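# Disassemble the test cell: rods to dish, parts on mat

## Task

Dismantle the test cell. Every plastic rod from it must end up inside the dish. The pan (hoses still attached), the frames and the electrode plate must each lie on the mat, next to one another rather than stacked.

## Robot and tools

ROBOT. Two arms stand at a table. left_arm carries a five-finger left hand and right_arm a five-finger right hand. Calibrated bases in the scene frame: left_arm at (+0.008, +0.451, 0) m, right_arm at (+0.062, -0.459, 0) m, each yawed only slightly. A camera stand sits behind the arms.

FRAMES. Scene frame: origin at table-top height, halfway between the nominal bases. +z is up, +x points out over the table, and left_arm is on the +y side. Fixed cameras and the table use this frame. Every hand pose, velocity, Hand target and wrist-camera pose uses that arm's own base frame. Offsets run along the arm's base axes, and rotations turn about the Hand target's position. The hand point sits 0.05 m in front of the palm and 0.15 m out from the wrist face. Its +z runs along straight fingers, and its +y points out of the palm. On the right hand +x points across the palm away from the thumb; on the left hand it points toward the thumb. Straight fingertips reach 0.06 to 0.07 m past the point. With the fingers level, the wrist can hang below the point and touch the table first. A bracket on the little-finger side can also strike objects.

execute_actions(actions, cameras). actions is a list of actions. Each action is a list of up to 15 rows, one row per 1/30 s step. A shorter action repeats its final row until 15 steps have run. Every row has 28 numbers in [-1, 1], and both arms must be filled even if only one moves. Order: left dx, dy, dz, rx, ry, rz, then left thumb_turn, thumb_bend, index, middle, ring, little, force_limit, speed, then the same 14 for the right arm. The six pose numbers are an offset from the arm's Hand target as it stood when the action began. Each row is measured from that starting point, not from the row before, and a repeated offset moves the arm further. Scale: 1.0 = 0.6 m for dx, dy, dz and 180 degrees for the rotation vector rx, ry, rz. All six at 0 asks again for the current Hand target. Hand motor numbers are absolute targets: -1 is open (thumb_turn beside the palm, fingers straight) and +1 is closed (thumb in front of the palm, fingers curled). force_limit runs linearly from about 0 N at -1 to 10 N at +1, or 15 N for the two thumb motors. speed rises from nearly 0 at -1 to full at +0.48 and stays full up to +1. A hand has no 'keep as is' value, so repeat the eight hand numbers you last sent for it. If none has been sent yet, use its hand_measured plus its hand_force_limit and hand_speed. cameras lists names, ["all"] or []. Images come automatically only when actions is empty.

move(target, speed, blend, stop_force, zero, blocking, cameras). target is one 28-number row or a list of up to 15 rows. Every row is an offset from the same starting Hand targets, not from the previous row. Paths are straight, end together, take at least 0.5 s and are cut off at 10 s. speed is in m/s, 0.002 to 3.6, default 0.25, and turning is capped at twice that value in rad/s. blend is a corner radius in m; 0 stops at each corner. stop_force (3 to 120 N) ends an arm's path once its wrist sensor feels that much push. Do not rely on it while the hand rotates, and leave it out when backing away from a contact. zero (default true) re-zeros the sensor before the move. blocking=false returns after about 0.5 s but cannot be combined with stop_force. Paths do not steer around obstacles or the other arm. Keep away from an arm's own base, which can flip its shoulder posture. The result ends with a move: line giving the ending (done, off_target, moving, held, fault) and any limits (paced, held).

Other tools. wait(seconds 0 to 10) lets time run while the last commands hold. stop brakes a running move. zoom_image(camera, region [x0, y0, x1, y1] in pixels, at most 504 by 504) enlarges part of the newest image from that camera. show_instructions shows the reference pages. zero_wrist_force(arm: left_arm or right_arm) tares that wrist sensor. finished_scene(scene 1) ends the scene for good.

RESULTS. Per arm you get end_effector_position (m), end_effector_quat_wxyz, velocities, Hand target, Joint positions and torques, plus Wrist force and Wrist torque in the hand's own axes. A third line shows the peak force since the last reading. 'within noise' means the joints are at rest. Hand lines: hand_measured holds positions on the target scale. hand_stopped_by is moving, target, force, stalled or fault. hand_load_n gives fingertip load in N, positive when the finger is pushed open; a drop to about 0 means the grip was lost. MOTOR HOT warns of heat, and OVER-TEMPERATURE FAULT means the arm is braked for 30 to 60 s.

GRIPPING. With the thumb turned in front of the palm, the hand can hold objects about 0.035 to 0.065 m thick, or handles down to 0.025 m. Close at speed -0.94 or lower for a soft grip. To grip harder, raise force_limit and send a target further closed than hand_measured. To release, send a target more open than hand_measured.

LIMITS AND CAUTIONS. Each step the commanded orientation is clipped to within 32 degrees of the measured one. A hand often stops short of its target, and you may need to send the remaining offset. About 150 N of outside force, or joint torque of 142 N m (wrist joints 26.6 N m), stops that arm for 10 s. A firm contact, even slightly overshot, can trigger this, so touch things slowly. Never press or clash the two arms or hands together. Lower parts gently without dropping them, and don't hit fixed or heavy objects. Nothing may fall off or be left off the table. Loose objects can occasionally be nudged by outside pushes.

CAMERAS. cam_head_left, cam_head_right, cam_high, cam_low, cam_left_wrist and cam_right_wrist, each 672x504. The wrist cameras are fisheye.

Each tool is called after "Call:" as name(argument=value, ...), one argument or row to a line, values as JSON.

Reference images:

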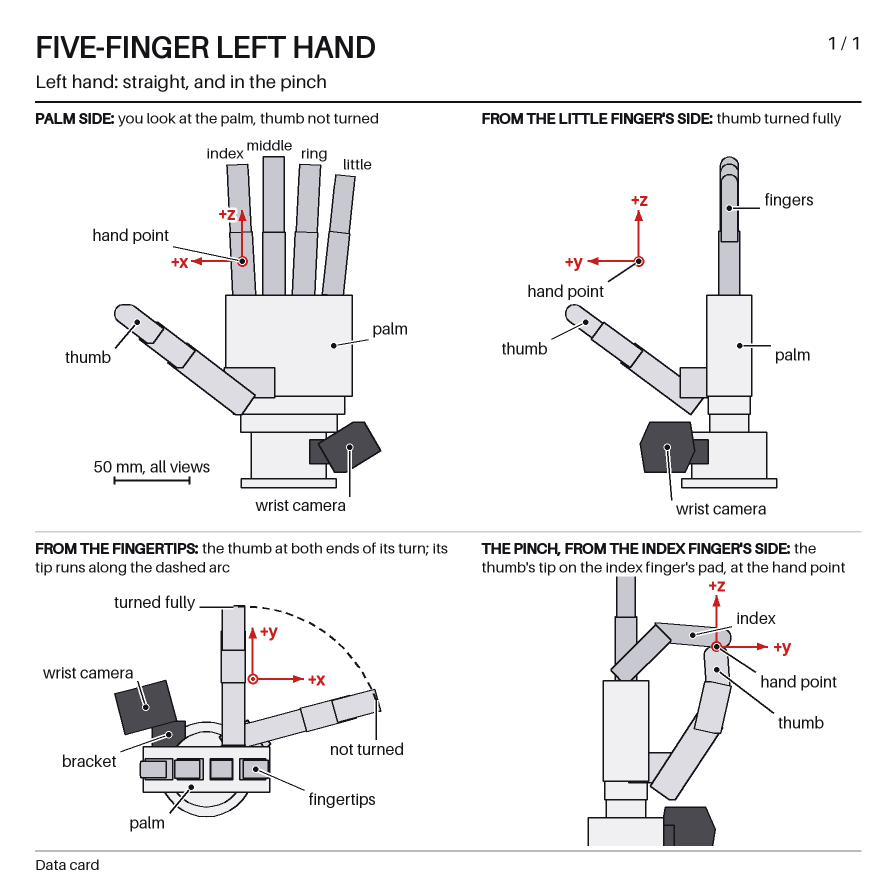

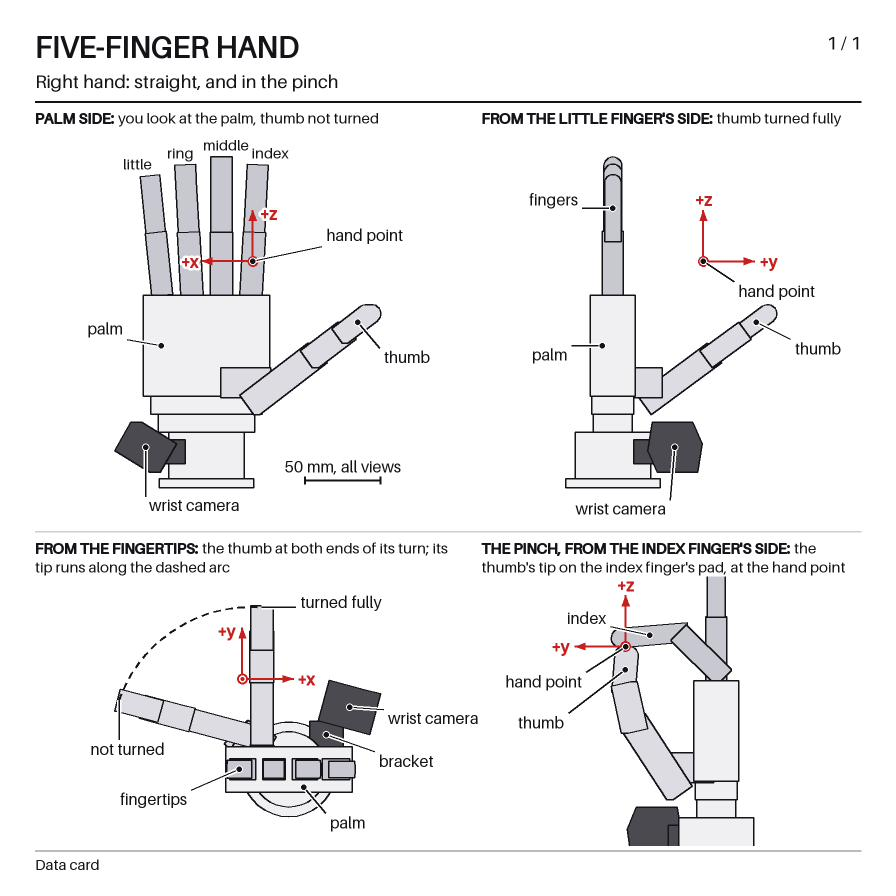

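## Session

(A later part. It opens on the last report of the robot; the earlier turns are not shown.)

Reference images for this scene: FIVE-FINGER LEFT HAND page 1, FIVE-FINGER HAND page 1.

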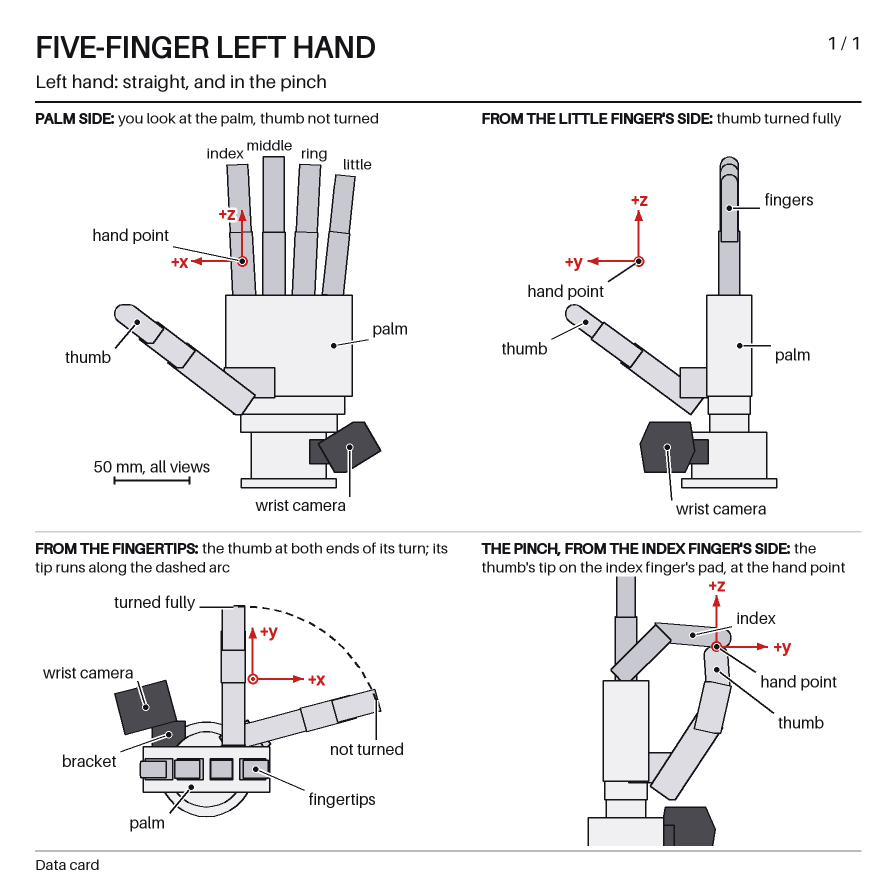

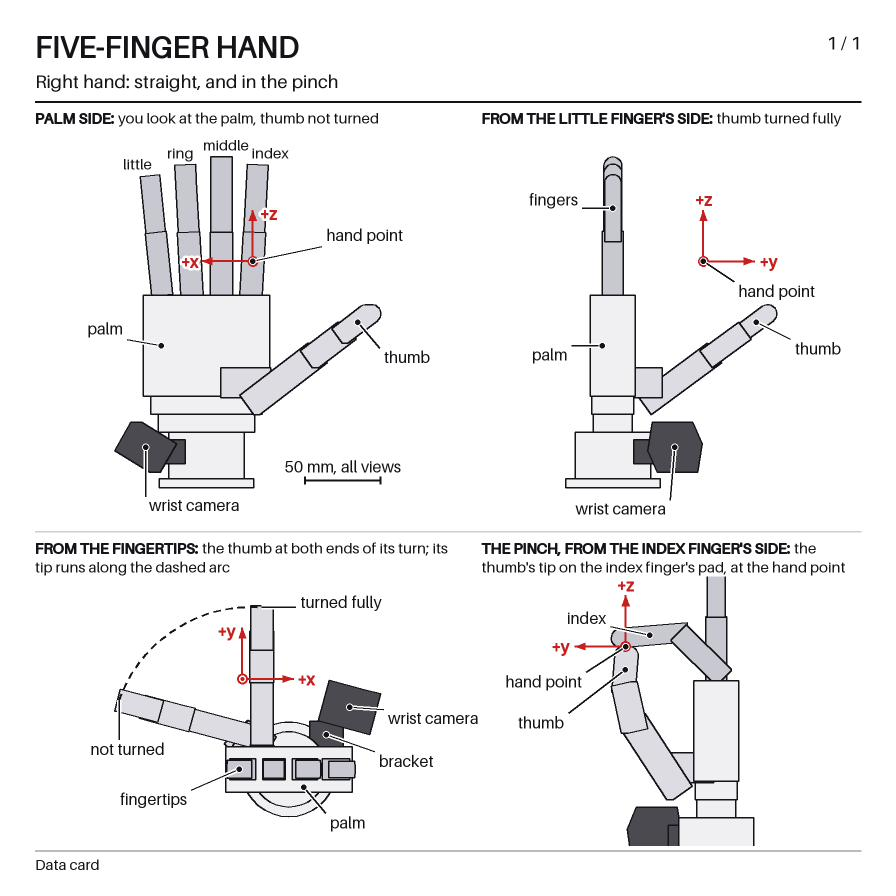

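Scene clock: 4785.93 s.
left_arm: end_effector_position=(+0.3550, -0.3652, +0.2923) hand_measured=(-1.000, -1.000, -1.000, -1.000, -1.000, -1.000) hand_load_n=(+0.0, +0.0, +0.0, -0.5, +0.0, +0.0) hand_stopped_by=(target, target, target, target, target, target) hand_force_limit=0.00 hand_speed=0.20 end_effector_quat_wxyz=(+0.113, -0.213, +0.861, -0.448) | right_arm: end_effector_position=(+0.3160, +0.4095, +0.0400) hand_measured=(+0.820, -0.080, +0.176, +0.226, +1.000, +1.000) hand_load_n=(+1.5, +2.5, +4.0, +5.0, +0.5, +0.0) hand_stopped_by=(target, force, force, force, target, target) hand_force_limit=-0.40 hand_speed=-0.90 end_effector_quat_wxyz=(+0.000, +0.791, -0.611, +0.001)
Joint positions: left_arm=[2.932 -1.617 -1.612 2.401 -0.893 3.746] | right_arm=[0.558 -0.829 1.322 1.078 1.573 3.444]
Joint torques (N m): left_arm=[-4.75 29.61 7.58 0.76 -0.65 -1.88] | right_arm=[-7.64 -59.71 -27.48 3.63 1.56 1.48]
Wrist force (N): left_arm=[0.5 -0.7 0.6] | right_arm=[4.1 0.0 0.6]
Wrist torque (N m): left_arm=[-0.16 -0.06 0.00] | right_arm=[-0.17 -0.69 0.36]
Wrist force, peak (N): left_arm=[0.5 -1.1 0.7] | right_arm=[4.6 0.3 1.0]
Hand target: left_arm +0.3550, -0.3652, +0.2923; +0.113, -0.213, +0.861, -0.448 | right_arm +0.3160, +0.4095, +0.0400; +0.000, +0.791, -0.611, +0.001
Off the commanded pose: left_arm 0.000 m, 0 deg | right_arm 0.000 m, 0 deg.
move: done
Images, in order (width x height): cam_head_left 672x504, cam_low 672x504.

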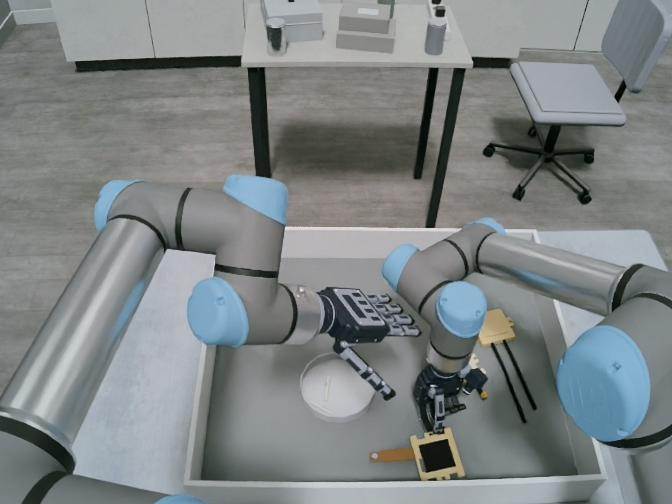

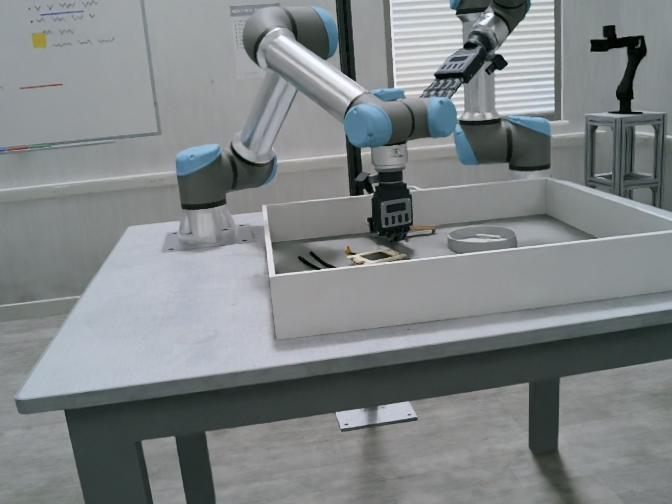

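Call:
move(
  target=[0,0,0,0,0,0,-1,-1,-1,-1,-1,-1,0,0.2,0,0,0,0,0,0,0.82,-0.5,0.176,0.226,1,1,-0.4,-0.7],
  cameras=[],
)

Call:
move(
  target=[0,0,0.001,0,0,0,-1,-1,-1,-1,-1,-1,0,0.2,0,0,0.001,0,0,0,0.82,-0.8,-0.05,-0.05,1,1,-0.4,-0.93],
  cameras=["cam_head_left","cam_low","cam_right_wrist"],
)

Call:
zoom_image(
  camera="cam_low",
  region=[340, 185, 480, 290],
)

Scene clock: 4796.63 s.
left_arm: end_effector_position=(+0.3550, -0.3652, +0.2923) hand_measured=(-1.000, -1.000, -1.000, -1.000, -1.000, -1.000) hand_load_n=(+0.0, +0.0, +0.0, +0.0, +0.0, +0.0) hand_stopped_by=(target, target, target, target, target, target) hand_force_limit=0.00 hand_speed=0.20 end_effector_quat_wxyz=(+0.113, -0.213, +0.861, -0.448) | right_arm: end_effector_position=(+0.3160, +0.4095, +0.0400) hand_measured=(+0.820, -0.500, +0.176, +0.226, +1.000, +1.000) hand_load_n=(+0.0, +0.0, +0.0, +0.5, +0.0, +0.0) hand_stopped_by=(target, target, force, force, target, target) hand_force_limit=-0.40 hand_speed=-0.70 end_effector_quat_wxyz=(+0.000, +0.791, -0.611, +0.001)
Joint positions: left_arm=[2.932 -1.617 -1.612 2.401 -0.893 3.746] | right_arm=[0.558 -0.829 1.322 1.078 1.573 3.444]
Joint torques (N m): left_arm=[-4.35 27.97 7.69 0.62 -0.72 -2.05] | right_arm=[-7.36 -58.84 -26.79 3.22 1.62 1.52]
Wrist force (N): left_arm=[0.4 -0.9 0.4] | right_arm=[3.9 0.1 0.9]
Wrist torque (N m): left_arm=[-0.16 -0.04 -0.01] | right_arm=[-0.18 -0.62 0.33]
Wrist force, peak (N): left_arm=[0.7 -1.0 0.7] | right_arm=[4.2 0.1 0.5]
Hand target: left_arm +0.3550, -0.3652, +0.2923; +0.113, -0.213, +0.861, -0.448 | right_arm +0.3160, +0.4095, +0.0400; +0.000, +0.791, -0.611, +0.001
Off the commanded pose: left_arm 0.000 m, 0 deg | right_arm 0.000 m, 0 deg.
move: done
No camera images: "cameras" was empty.

Scene clock: 4799.83 s.
left_arm: end_effector_position=(+0.3550, -0.3652, +0.2929) hand_measured=(-1.000, -1.000, -1.000, -1.000, -1.000, -1.000) hand_load_n=(-0.5, +0.0, +0.0, +0.0, +0.0, +0.0) hand_stopped_by=(target, target, target, target, target, target) hand_force_limit=0.00 hand_speed=0.20 end_effector_quat_wxyz=(+0.113, -0.213, +0.861, -0.448) | right_arm: end_effector_position=(+0.3160, +0.4095, +0.0406) hand_measured=(+0.820, -0.800, -0.046, -0.030, +1.000, +1.000) hand_load_n=(+0.0, +0.0, -11.5, -11.5, +0.0, +0.0) hand_stopped_by=(target, target, target, stalled, target, target) hand_force_limit=-0.40 hand_speed=-0.93 end_effector_quat_wxyz=(+0.000, +0.791, -0.611, +0.001)
Joint positions: left_arm=[2.932 -1.617 -1.611 2.4 -0.893 3.746] | right_arm=[0.558 -0.83 1.321 1.079 1.573 3.444]
Joint torques (N m): left_arm=[-5.82 28.11 33.79 0.08 -0.66 -1.42] | right_arm=[-6.64 -29.88 -22.21 -3.74 1.62 1.42]
Wrist force (N): left_arm=[0.4 -0.9 0.6] | right_arm=[3.8 9.3 -17.0]
Wrist torque (N m): left_arm=[-0.18 -0.04 0.00] | right_arm=[-0.22 -0.41 0.47]
Wrist force, peak (N): left_arm=[0.7 -0.9 0.7] | right_arm=[3.6 9.2 -18.0]
Hand target: left_arm +0.3550, -0.3652, +0.2929; +0.113, -0.213, +0.861, -0.448 | right_arm +0.3160, +0.4095, +0.0406; +0.000, +0.791, -0.611, +0.001
Off the commanded pose: left_arm 0.000 m, 0 deg | right_arm 0.000 m, 0 deg.
move: done
camera_calibration:
cam_right_wrist: T_world_to_cam=[[-0.867157, -0.497461, 0.0239054, 0.476184], [-0.404179, 0.730973, 0.549834, -0.202951], [-0.290995, 0.46713, -0.834932, 0.0499616], [0, 0, 0, 1]] pos_world=[0.345436, 0.361896, 0.141921]
Images, in order (width x height): cam_head_left 672x504, cam_low 672x504, cam_right_wrist 672x504.

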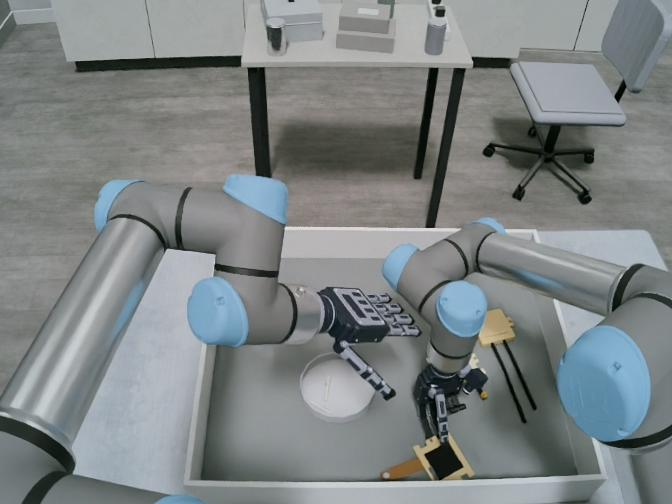

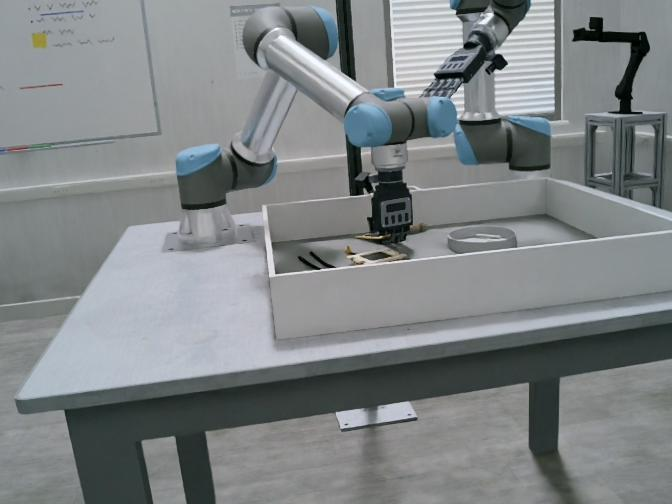

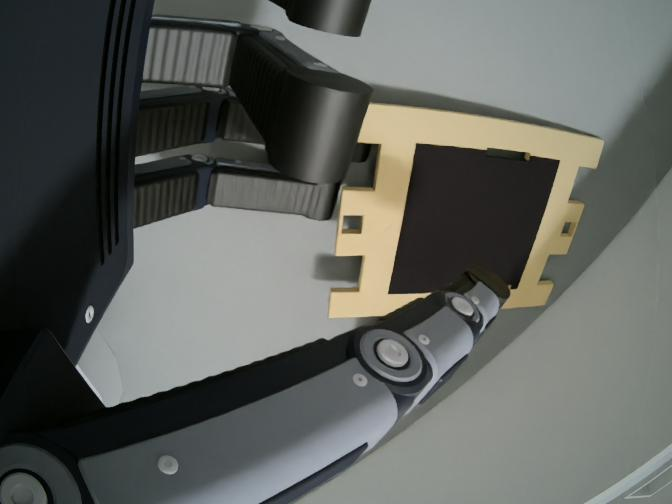

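Scaled by 3.600 from the camera's 672x504 image, which has a finer 960x720 frame.

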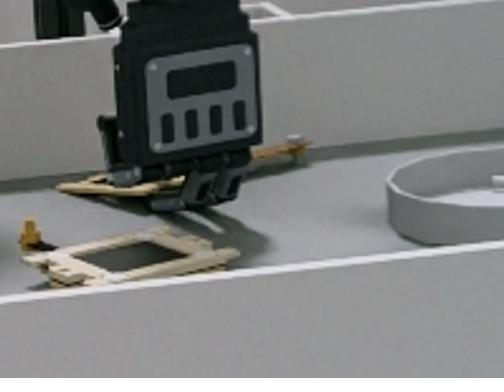

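Call:
move(
  target=[0,0,0,0,0,0,-1,-1,-1,-1,-1,-1,0,0.2,0,0,0.012,0,0,0,0.82,-0.8,-0.05,-0.05,1,1,-0.4,-0.93],
  cameras=["cam_head_left","cam_low","cam_right_wrist"],
  speed=0.03,
)

Call:
zoom_image(
  camera="cam_low",
  region=[340, 185, 480, 290],
)

Scene clock: 4806.57 s.
left_arm: end_effector_position=(+0.3550, -0.3652, +0.2929) hand_measured=(-1.000, -1.000, -1.000, -1.000, -1.000, -1.000) hand_load_n=(-0.5, +0.0, +0.0, +0.0, +0.0, +0.0) hand_stopped_by=(target, target, target, target, target, target) hand_force_limit=0.00 hand_speed=0.20 end_effector_quat_wxyz=(+0.113, -0.213, +0.861, -0.448) | right_arm: end_effector_position=(+0.3160, +0.4095, +0.0480) hand_measured=(+0.820, -0.800, -0.048, -0.032, +1.000, +1.000) hand_load_n=(+0.0, +0.0, +0.0, +0.5, +0.0, +0.0) hand_stopped_by=(target, target, target, stalled, target, target) hand_force_limit=-0.40 hand_speed=-0.93 end_effector_quat_wxyz=(+0.000, +0.791, -0.611, +0.001)
Joint positions: left_arm=[2.932 -1.617 -1.611 2.4 -0.893 3.746] | right_arm=[0.558 -0.838 1.315 1.093 1.573 3.444]
Joint torques (N m): left_arm=[-4.74 27.81 32.94 0.15 -0.56 -0.72] | right_arm=[-6.93 -48.09 -21.23 1.16 1.35 1.43]
Wrist force (N): left_arm=[0.4 -0.8 0.3] | right_arm=[3.8 0.1 0.9]
Wrist torque (N m): left_arm=[-0.14 -0.05 0.00] | right_arm=[-0.18 -0.61 0.34]
Wrist force, peak (N): left_arm=[1.0 -1.0 0.3] | right_arm=[3.8 9.5 -17.4]
Hand target: left_arm +0.3550, -0.3652, +0.2929; +0.113, -0.213, +0.861, -0.448 | right_arm +0.3160, +0.4095, +0.0478; +0.000, +0.791, -0.611, +0.001
Off the commanded pose: left_arm 0.000 m, 0 deg | right_arm 0.000 m, 0 deg.
move: done
camera_calibration:
cam_right_wrist: T_world_to_cam=[[-0.867157, -0.497461, 0.0239054, 0.476007], [-0.404179, 0.730973, 0.549834, -0.20702], [-0.290995, 0.46713, -0.834932, 0.0561401], [0, 0, 0, 1]] pos_world=[0.345436, 0.361896, 0.149321]
Images, in order (width x height): cam_head_left 672x504, cam_low 672x504, cam_right_wrist 672x504.

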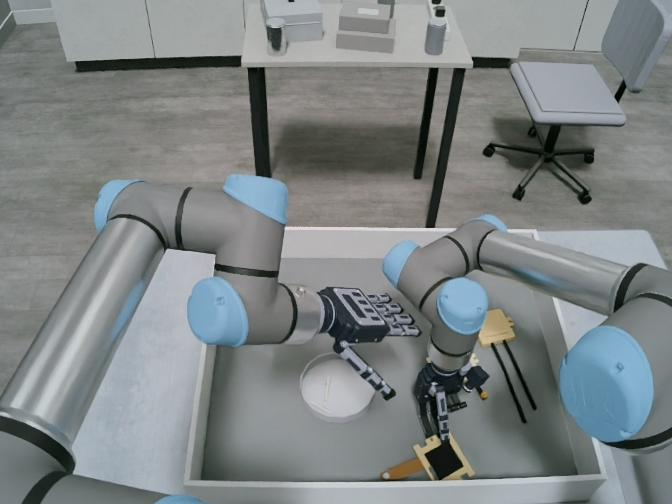

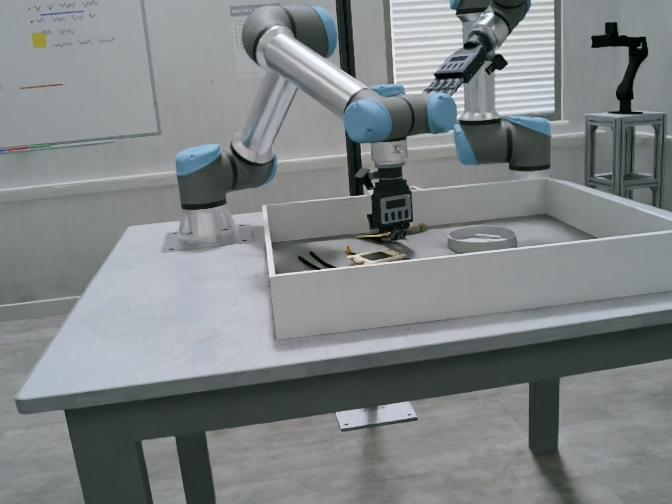

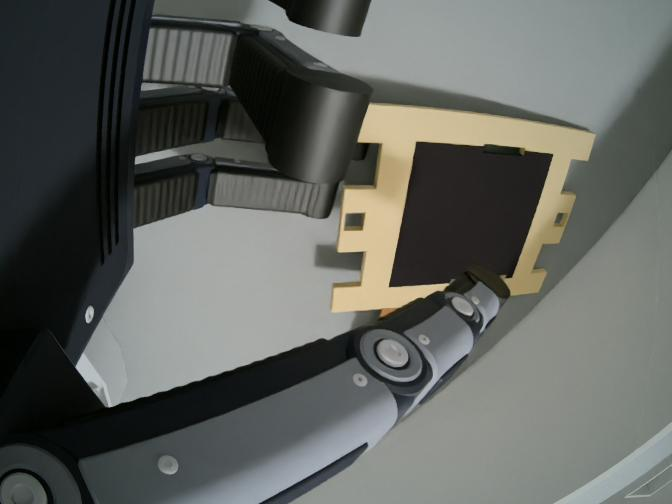

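Scaled by 3.600 from the camera's 672x504 image, which has a finer 960x720 frame.

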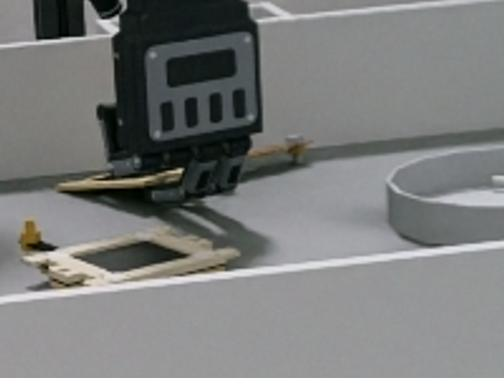

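Call:
move(
  target=[
    [0,0,0,0,0,0,-1,-1,-1,-1,-1,-1,0,0.2,0,0,-0.01,0,0,0,0.82,-0.8,-0.05,-0.05,1,1,-0.4,-0.93],
    [0,0,0,0,0,0,-1,-1,-1,-1,-1,-1,0,0.2,0.05,0.014,-0.009,0,0,0,0.82,-0.8,-0.05,-0.05,1,1,-0.4,-0.93],
  ],
  cameras=["cam_head_left","cam_low","cam_right_wrist"],
  speed=0.02,
)

Call:
zoom_image(
  camera="cam_low",
  region=[340, 185, 480, 290],
)

Scene clock: 4818.30 s.
left_arm: end_effector_position=(+0.3550, -0.3652, +0.2929) hand_measured=(-1.000, -1.000, -1.000, -1.000, -1.000, -1.000) hand_load_n=(-0.5, +0.0, -0.5, +0.0, +0.0, +0.0) hand_stopped_by=(target, target, target, target, target, target) hand_force_limit=0.00 hand_speed=0.20 end_effector_quat_wxyz=(+0.113, -0.213, +0.861, -0.448) | right_arm: end_effector_position=(+0.3461, +0.4179, +0.0424) hand_measured=(+0.820, -0.800, -0.048, -0.030, +1.000, +1.000) hand_load_n=(+0.0, +0.0, -1.5, -2.5, +0.0, +0.5) hand_stopped_by=(target, target, target, stalled, target, target) hand_force_limit=-0.40 hand_speed=-0.93 end_effector_quat_wxyz=(+0.000, +0.791, -0.611, +0.001)
Joint positions: left_arm=[2.932 -1.617 -1.611 2.4 -0.893 3.746] | right_arm=[0.542 -0.77 1.206 1.134 1.573 3.428]
Joint torques (N m): left_arm=[-4.17 27.06 33.71 0.08 -0.47 0.29] | right_arm=[1.17 -59.17 -1.57 0.16 -0.26 0.27]
Wrist force (N): left_arm=[0.3 -0.7 0.2] | right_arm=[3.7 0.4 -3.4]
Wrist torque (N m): left_arm=[-0.13 -0.05 -0.01] | right_arm=[-0.16 -0.54 0.40]
Wrist force, peak (N): left_arm=[0.6 -1.2 0.5] | right_arm=[4.0 -4.7 -9.7]
Hand target: left_arm +0.3550, -0.3652, +0.2929; +0.113, -0.213, +0.861, -0.448 | right_arm +0.3460, +0.4179, +0.0424; +0.000, +0.791, -0.611, +0.001
Off the commanded pose: left_arm 0.000 m, 0 deg | right_arm 0.000 m, 0 deg.
move: done
camera_calibration:
cam_right_wrist: T_world_to_cam=[[-0.867163, -0.497447, 0.023974, 0.506409], [-0.404156, 0.731032, 0.549772, -0.197937], [-0.291008, 0.467053, -0.834971, 0.0563385], [0, 0, 0, 1]] pos_world=[0.375537, 0.370297, 0.14372]
Images, in order (width x height): cam_head_left 672x504, cam_low 672x504, cam_right_wrist 672x504.

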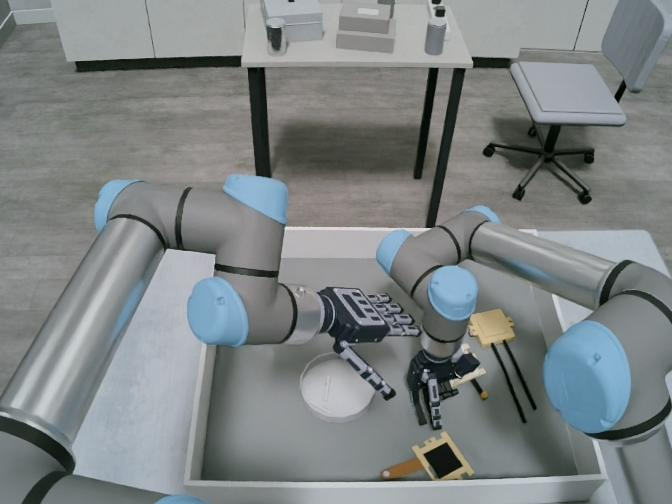

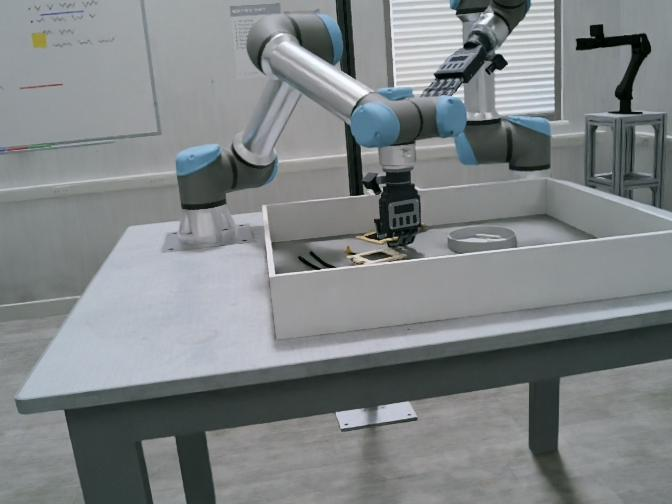

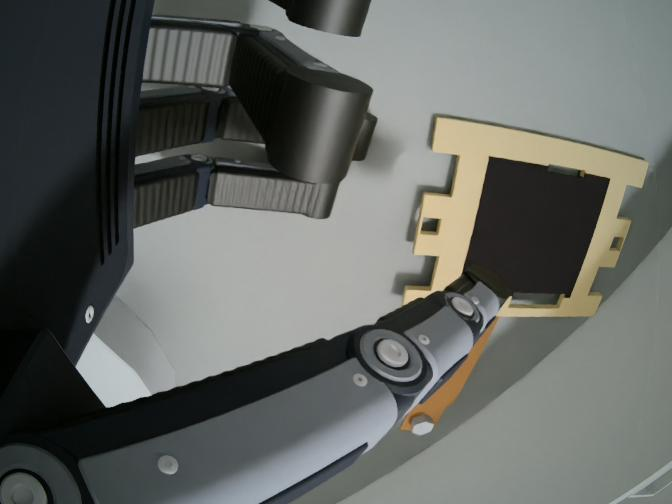

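Scaled by 3.600 from the camera's 672x504 image, which has a finer 960x720 frame.

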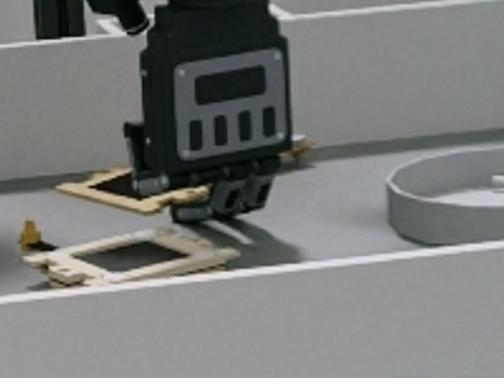

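Call:
move(
  target=[
    [0,0,0,0,0,0,-1,-1,-1,-1,-1,-1,0,0.2,0,0,0.2,0,0,0,0.82,-0.8,-0.05,-0.05,1,1,-0.4,-0.93],
    [0,0,0,0,0,0,-1,-1,-1,-1,-1,-1,0,0.2,0,0.0,0.3,0.2,0,0,0.82,-0.8,-0.05,-0.05,1,1,-0.4,-0.93],
  ],
  cameras=["cam_head_left","cam_low","cam_left_wrist"],
  speed=0.15,
)

Call:
zoom_image(
  camera="cam_left_wrist",
  region=[180, 0, 360, 220],
)

Scene clock: 4829.13 s.
left_arm: end_effector_position=(+0.3550, -0.3652, +0.2929) hand_measured=(-1.000, -1.000, -1.000, -1.000, -1.000, -1.000) hand_load_n=(+0.0, +0.0, +0.0, +0.0, +0.0, +0.0) hand_stopped_by=(target, target, target, target, target, target) hand_force_limit=0.00 hand_speed=0.20 end_effector_quat_wxyz=(+0.113, -0.213, +0.861, -0.448) | right_arm: end_effector_position=(+0.3459, +0.4178, +0.2224) hand_measured=(+0.820, -0.800, -0.048, -0.032, +1.000, +1.000) hand_load_n=(-0.5, +0.0, +0.0, +0.0, +0.0, +0.0) hand_stopped_by=(target, target, target, stalled, target, target) hand_force_limit=-0.40 hand_speed=-0.93 end_effector_quat_wxyz=(-0.244, +0.753, -0.582, -0.188)
Joint positions: left_arm=[2.932 -1.617 -1.611 2.4 -0.893 3.746] | right_arm=[0.284 -1.112 1.389 1.092 0.973 3.234]
Joint torques (N m): left_arm=[-4.45 26.29 32.31 0.07 -0.37 1.5] | right_arm=[3.62 -29.17 -29.09 2.91 -0.84 1.6]
Wrist force (N): left_arm=[0.3 -0.7 0.5] | right_arm=[3.9 -0.5 0.6]
Wrist torque (N m): left_arm=[-0.14 -0.04 -0.02] | right_arm=[-0.19 -0.56 0.38]
Wrist force, peak (N): left_arm=[0.7 -1.0 0.9] | right_arm=[3.9 -0.6 -3.3]
Hand target: left_arm +0.3550, -0.3652, +0.2929; +0.113, -0.213, +0.861, -0.448 | right_arm +0.3460, +0.4179, +0.2224; -0.244, +0.753, -0.582, -0.188
Off the commanded pose: left_arm 0.000 m, 0 deg | right_arm 0.000 m, 0 deg.
move: done
camera_calibration:
cam_left_wrist: T_world_to_cam=[[-0.00506945, -0.606439, 0.795114, -0.459355], [-0.988649, 0.122437, 0.0870799, 0.371047], [-0.15016, -0.785647, -0.600176, 0.0624594], [0, 0, 0, 1]] pos_world=[0.373886, -0.27493, 0.370415]
Images, in order (width x height): cam_head_left 672x504, cam_low 672x504, cam_left_wrist 672x504.

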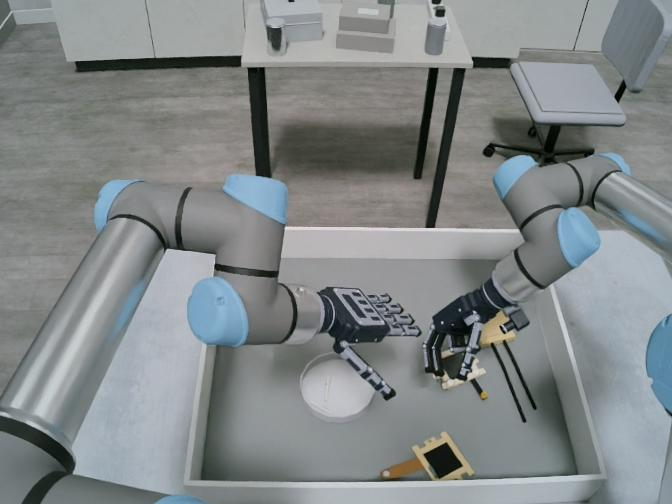

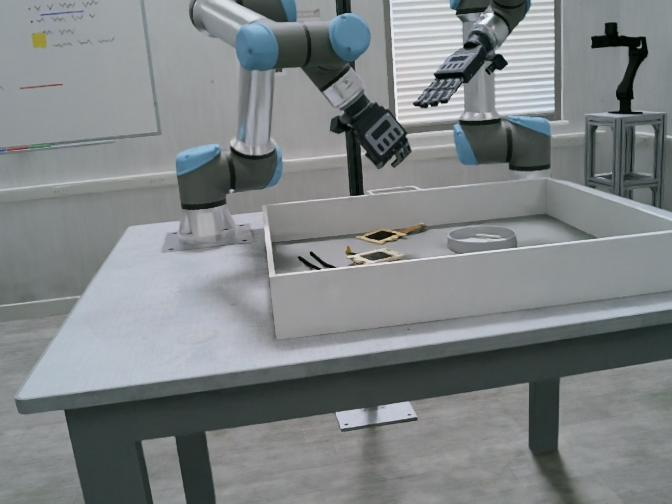

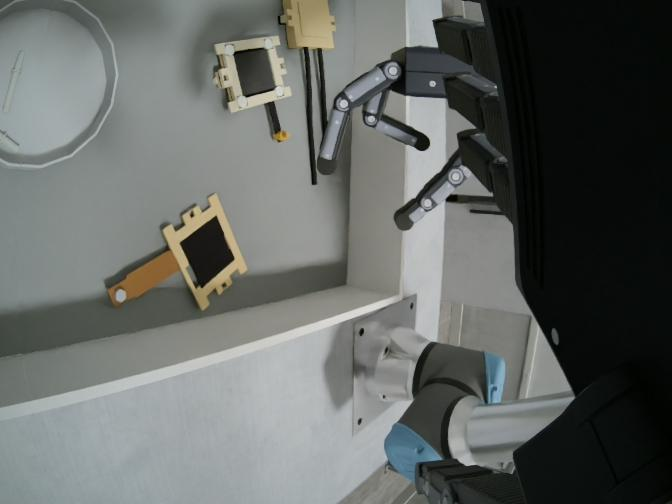

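Scaled by 2.291 from the camera's 672x504 image, which has a finer 960x720 frame.

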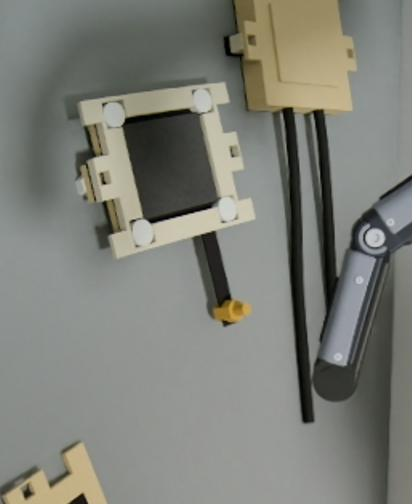

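Call:
move(
  target=[0,0,0,0,0,0,-1,-1,-1,-1,-1,-1,0,0.2,-0.08,0.2,0.05,-0.2,0,0,0.82,-0.8,-0.05,-0.05,1,1,-0.4,-0.93],
  cameras=["cam_head_left","cam_head_right","cam_low","cam_left_wrist"],
  speed=0.2,
)

Call:
zoom_image(
  camera="cam_head_left",
  region=[410, 300, 540, 400],
)

Call:
zoom_image(
  camera="cam_head_right",
  region=[390, 290, 520, 400],
)

Call:
zoom_image(
  camera="cam_low",
  region=[330, 235, 420, 275],
)

Scene clock: 4856.30 s.
left_arm: end_effector_position=(+0.3550, -0.3652, +0.2929) hand_measured=(-1.000, -1.000, -1.000, -1.000, -1.000, -1.000) hand_load_n=(+0.0, +0.0, +0.0, +0.0, +0.0, -0.5) hand_stopped_by=(target, target, target, target, target, target) hand_force_limit=0.00 hand_speed=0.20 end_effector_quat_wxyz=(+0.113, -0.213, +0.861, -0.448) | right_arm: end_effector_position=(+0.3284, +0.4611, +0.2333) hand_measured=(+0.820, -0.800, -0.048, -0.032, +1.000, +1.000) hand_load_n=(+0.0, +0.0, +0.0, +0.0, +0.0, +0.0) hand_stopped_by=(target, target, target, stalled, target, target) hand_force_limit=-0.40 hand_speed=-0.93 end_effector_quat_wxyz=(-0.159, +0.775, -0.599, -0.121)
Joint positions: left_arm=[2.932 -1.617 -1.611 2.4 -0.893 3.746] | right_arm=[0.47 -1.032 1.16 1.25 1.216 3.392]
Joint torques (N m): left_arm=[-4.51 25.13 32.54 -0.01 -0.11 2.08] | right_arm=[-5.85 -55.27 -6.47 0.57 -3.13 -1.36]
Wrist force (N): left_arm=[0.7 -0.6 0.2] | right_arm=[4.0 -0.1 0.5]
Wrist torque (N m): left_arm=[-0.12 -0.11 0.01] | right_arm=[-0.19 -0.61 0.32]
Wrist force, peak (N): left_arm=[0.7 -1.1 0.6] | right_arm=[5.5 -0.4 0.7]
Hand target: left_arm +0.3550, -0.3652, +0.2929; +0.113, -0.213, +0.861, -0.448 | right_arm +0.3284, +0.4611, +0.2333; -0.159, +0.775, -0.599, -0.121 (not the last commanded pose)
Off the commanded pose: left_arm 0.000 m, 0 deg | right_arm 0.085 m, 23 deg.
move: held (right_arm; a check stopped the path); limits=held
pose unreachable (right arm): on one or more control steps of this call, first in action 0 (counted from 0), this arm could not follow its commanded pose, so it was not sent that pose on those steps. It may still have moved: this result reports where it is.
cause: moving toward the commanded pose would bring a part of the arm too close to another arm (a part of this arm just beyond joint 6 (wrist 3) and a part of the left arm just beyond its joint 6 (wrist 3), 10 mm apart when this arm was first held).
camera_calibration:
cam_left_wrist: T_world_to_cam=[[-0.00506945, -0.606439, 0.795114, -0.459355], [-0.988649, 0.122437, 0.0870799, 0.371047], [-0.15016, -0.785647, -0.600176, 0.0624594], [0, 0, 0, 1]] pos_world=[0.373886, -0.27493, 0.370415]
Images, in order (width x height): cam_head_left 672x504, cam_head_right 672x504, cam_low 672x504, cam_left_wrist 672x504.

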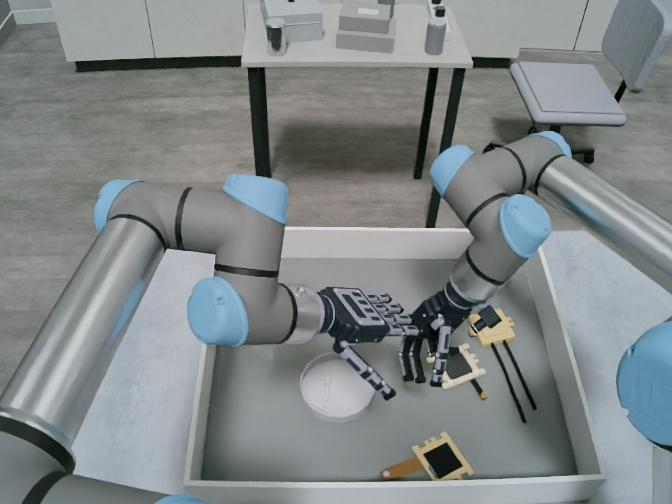

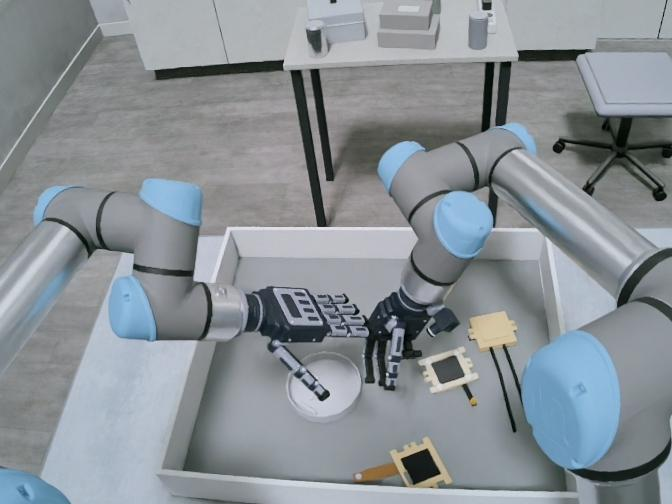

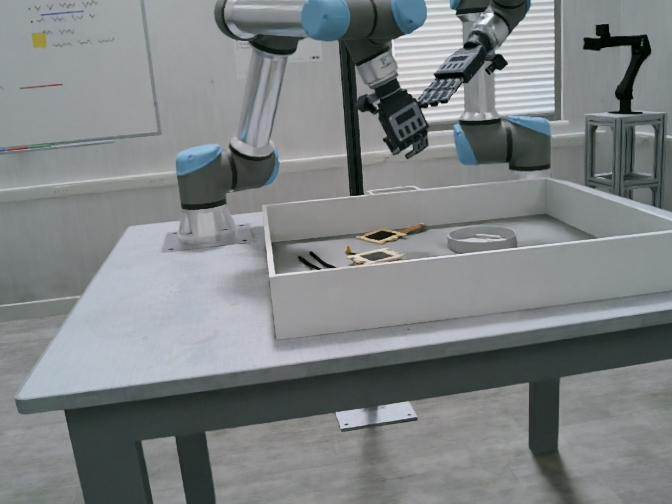

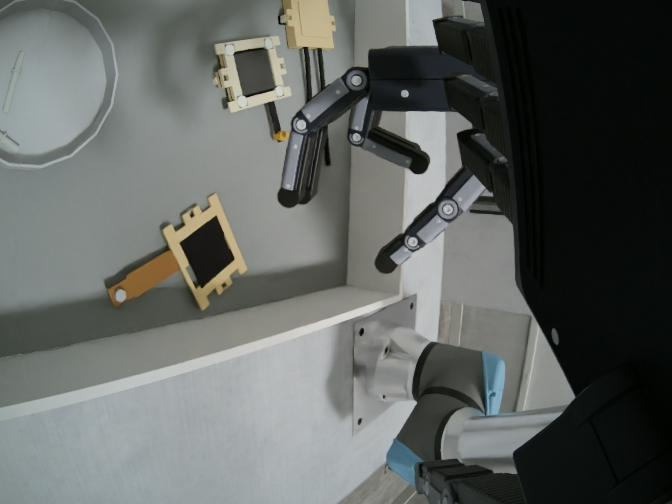

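Scaled by 3.877 from the camera's 672x504 image, which has a finer 960x720 frame.

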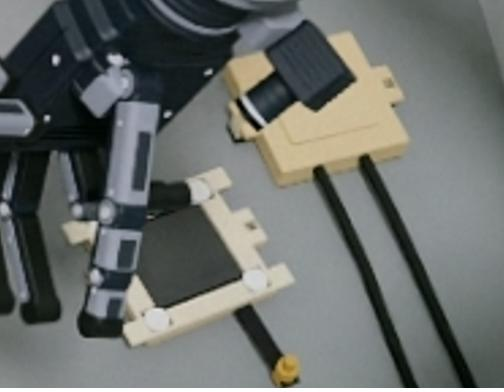

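Scaled by 3.877 from the camera's 672x504 image, which has a finer 960x720 frame.

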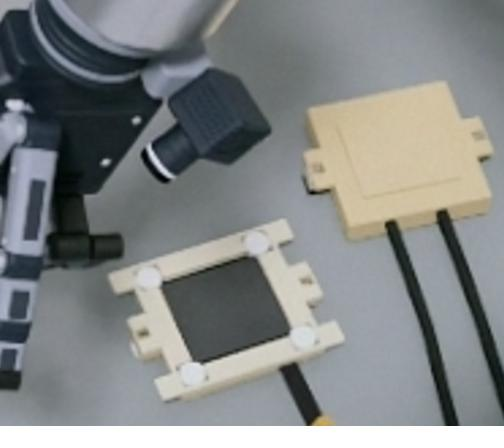

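Scaled by 5.600 from the camera's 672x504 image, which has a finer 960x720 frame.

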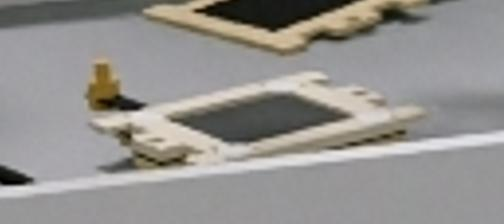

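Call:
move(
  target=[
    [0,0,0,0,0,0,-1,-1,-1,-1,-1,-1,0,0.2,-0.08,-0.3,0.05,0,0,0,0.82,-0.8,-0.05,-0.05,1,1,-0.4,-0.93],
    [0.2217,-0.04,-0.2,0,0,0,-1,-1,-1,-1,-1,-1,0,0.2,-0.08,-0.3,0.05,0,0,0,0.82,-0.8,-0.05,-0.05,1,1,-0.4,-0.93],
    [0.2217,-0.14,-0.32,0,0,0,-1,-1,-1,-1,-1,-1,0,0.2,-0.08,-0.3,0.05,0,0,0,0.82,-0.8,-0.05,-0.05,1,1,-0.4,-0.93],
  ],
  cameras=["cam_head_left","cam_left_wrist"],
  speed=0.15,
)

Call:
zoom_image(
  camera="cam_left_wrist",
  region=[200, 0, 500, 300],
)

Call:
zoom_image(
  camera="cam_head_left",
  region=[410, 300, 540, 400],
)

Scene clock: 4896.83 s.
left_arm: end_effector_position=(+0.4881, -0.4491, +0.1010) hand_measured=(-1.000, -1.000, -1.000, -1.000, -1.000, -1.000) hand_load_n=(-0.5, +0.0, +0.0, +0.0, +0.0, +0.0) hand_stopped_by=(target, target, target, target, target, target) hand_force_limit=0.00 hand_speed=0.20 end_effector_quat_wxyz=(+0.113, -0.213, +0.861, -0.448) | right_arm: end_effector_position=(+0.2804, +0.2811, +0.2633) hand_measured=(+0.820, -0.800, -0.048, -0.032, +1.000, +1.000) hand_load_n=(+0.0, +0.0, +0.0, +0.0, +0.0, +0.0) hand_stopped_by=(target, target, target, stalled, target, target) hand_force_limit=-0.40 hand_speed=-0.93 end_effector_quat_wxyz=(-0.159, +0.775, -0.599, -0.121)
Joint positions: left_arm=[2.822 -2.101 -1.47 2.803 -0.97 3.647] | right_arm=[0.103 -1.385 1.61 1.299 1.171 2.999]
Joint torques (N m): left_arm=[-1.62 37.83 17.13 -0.72 3.03 2.03] | right_arm=[-7.34 -37.16 -6.56 3.61 1.37 -1.22]
Wrist force (N): left_arm=[0.4 -0.7 0.1] | right_arm=[3.9 -0.3 0.3]
Wrist torque (N m): left_arm=[-0.14 -0.06 0.00] | right_arm=[-0.17 -0.59 0.34]
Wrist force, peak (N): left_arm=[1.3 -1.4 -0.8] | right_arm=[5.0 0.3 -0.4]
Hand target: left_arm +0.4880, -0.4492, +0.1009; +0.113, -0.213, +0.861, -0.448 | right_arm +0.2804, +0.2811, +0.2633; -0.159, +0.775, -0.599, -0.121
Off the commanded pose: left_arm 0.000 m, 0 deg | right_arm 0.000 m, 0 deg.
move: done
camera_calibration:
cam_left_wrist: T_world_to_cam=[[-0.00508797, -0.606437, 0.795115, -0.357029], [-0.988663, 0.12237, 0.0870058, 0.529628], [-0.150062, -0.785659, -0.600185, -0.0987747], [0, 0, 0, 1]] pos_world=[0.506985, -0.35893, 0.178515]
Images, in order (width x height): cam_head_left 672x504, cam_left_wrist 672x504.

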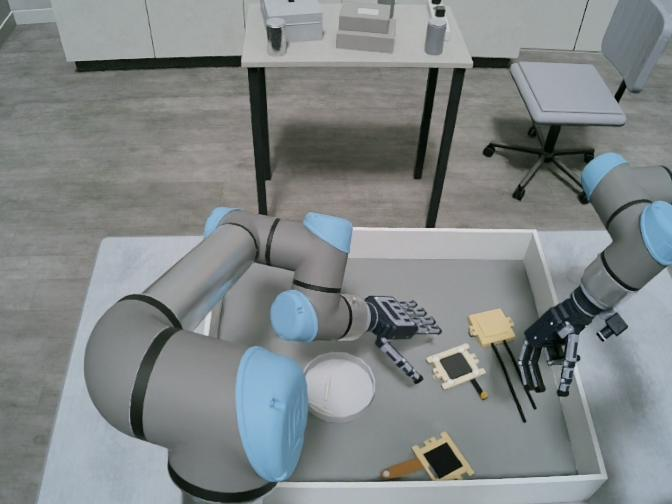

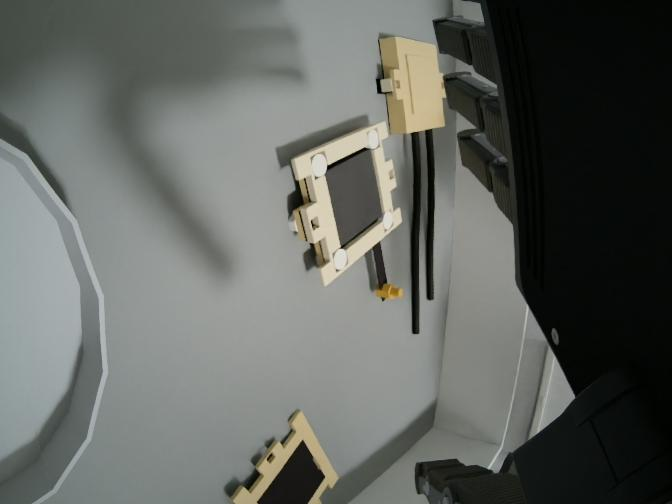

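Scaled by 1.680 from the camera's 672x504 image, which has a finer 960x720 frame.

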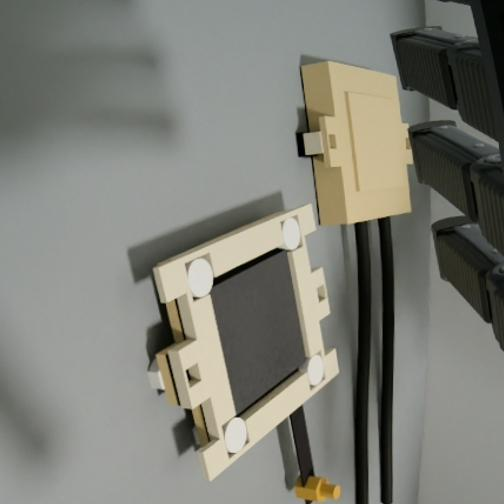

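Scaled by 3.877 from the camera's 672x504 image, which has a finer 960x720 frame.

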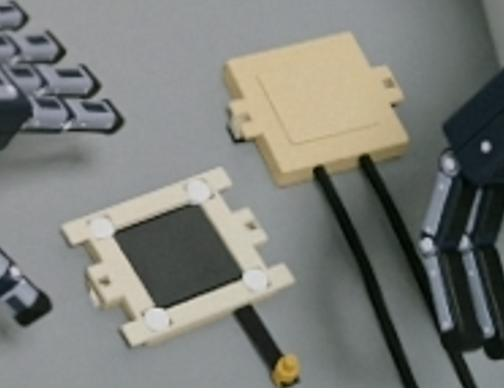

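Call:
zoom_image(
  camera="cam_left_wrist",
  region=[270, 110, 420, 310],
)

Call:
zoom_image(
  camera="cam_left_wrist",
  region=[280, 140, 350, 290],
)

Scaled by 2.520 from the camera's 672x504 image, which has a finer 960x720 frame.

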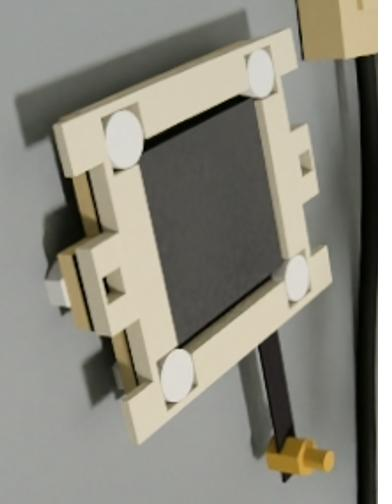

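Scaled by 3.360 from the camera's 672x504 image, which has a finer 960x720 frame.

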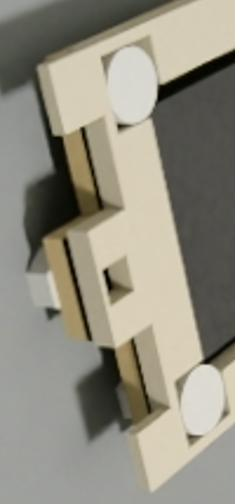

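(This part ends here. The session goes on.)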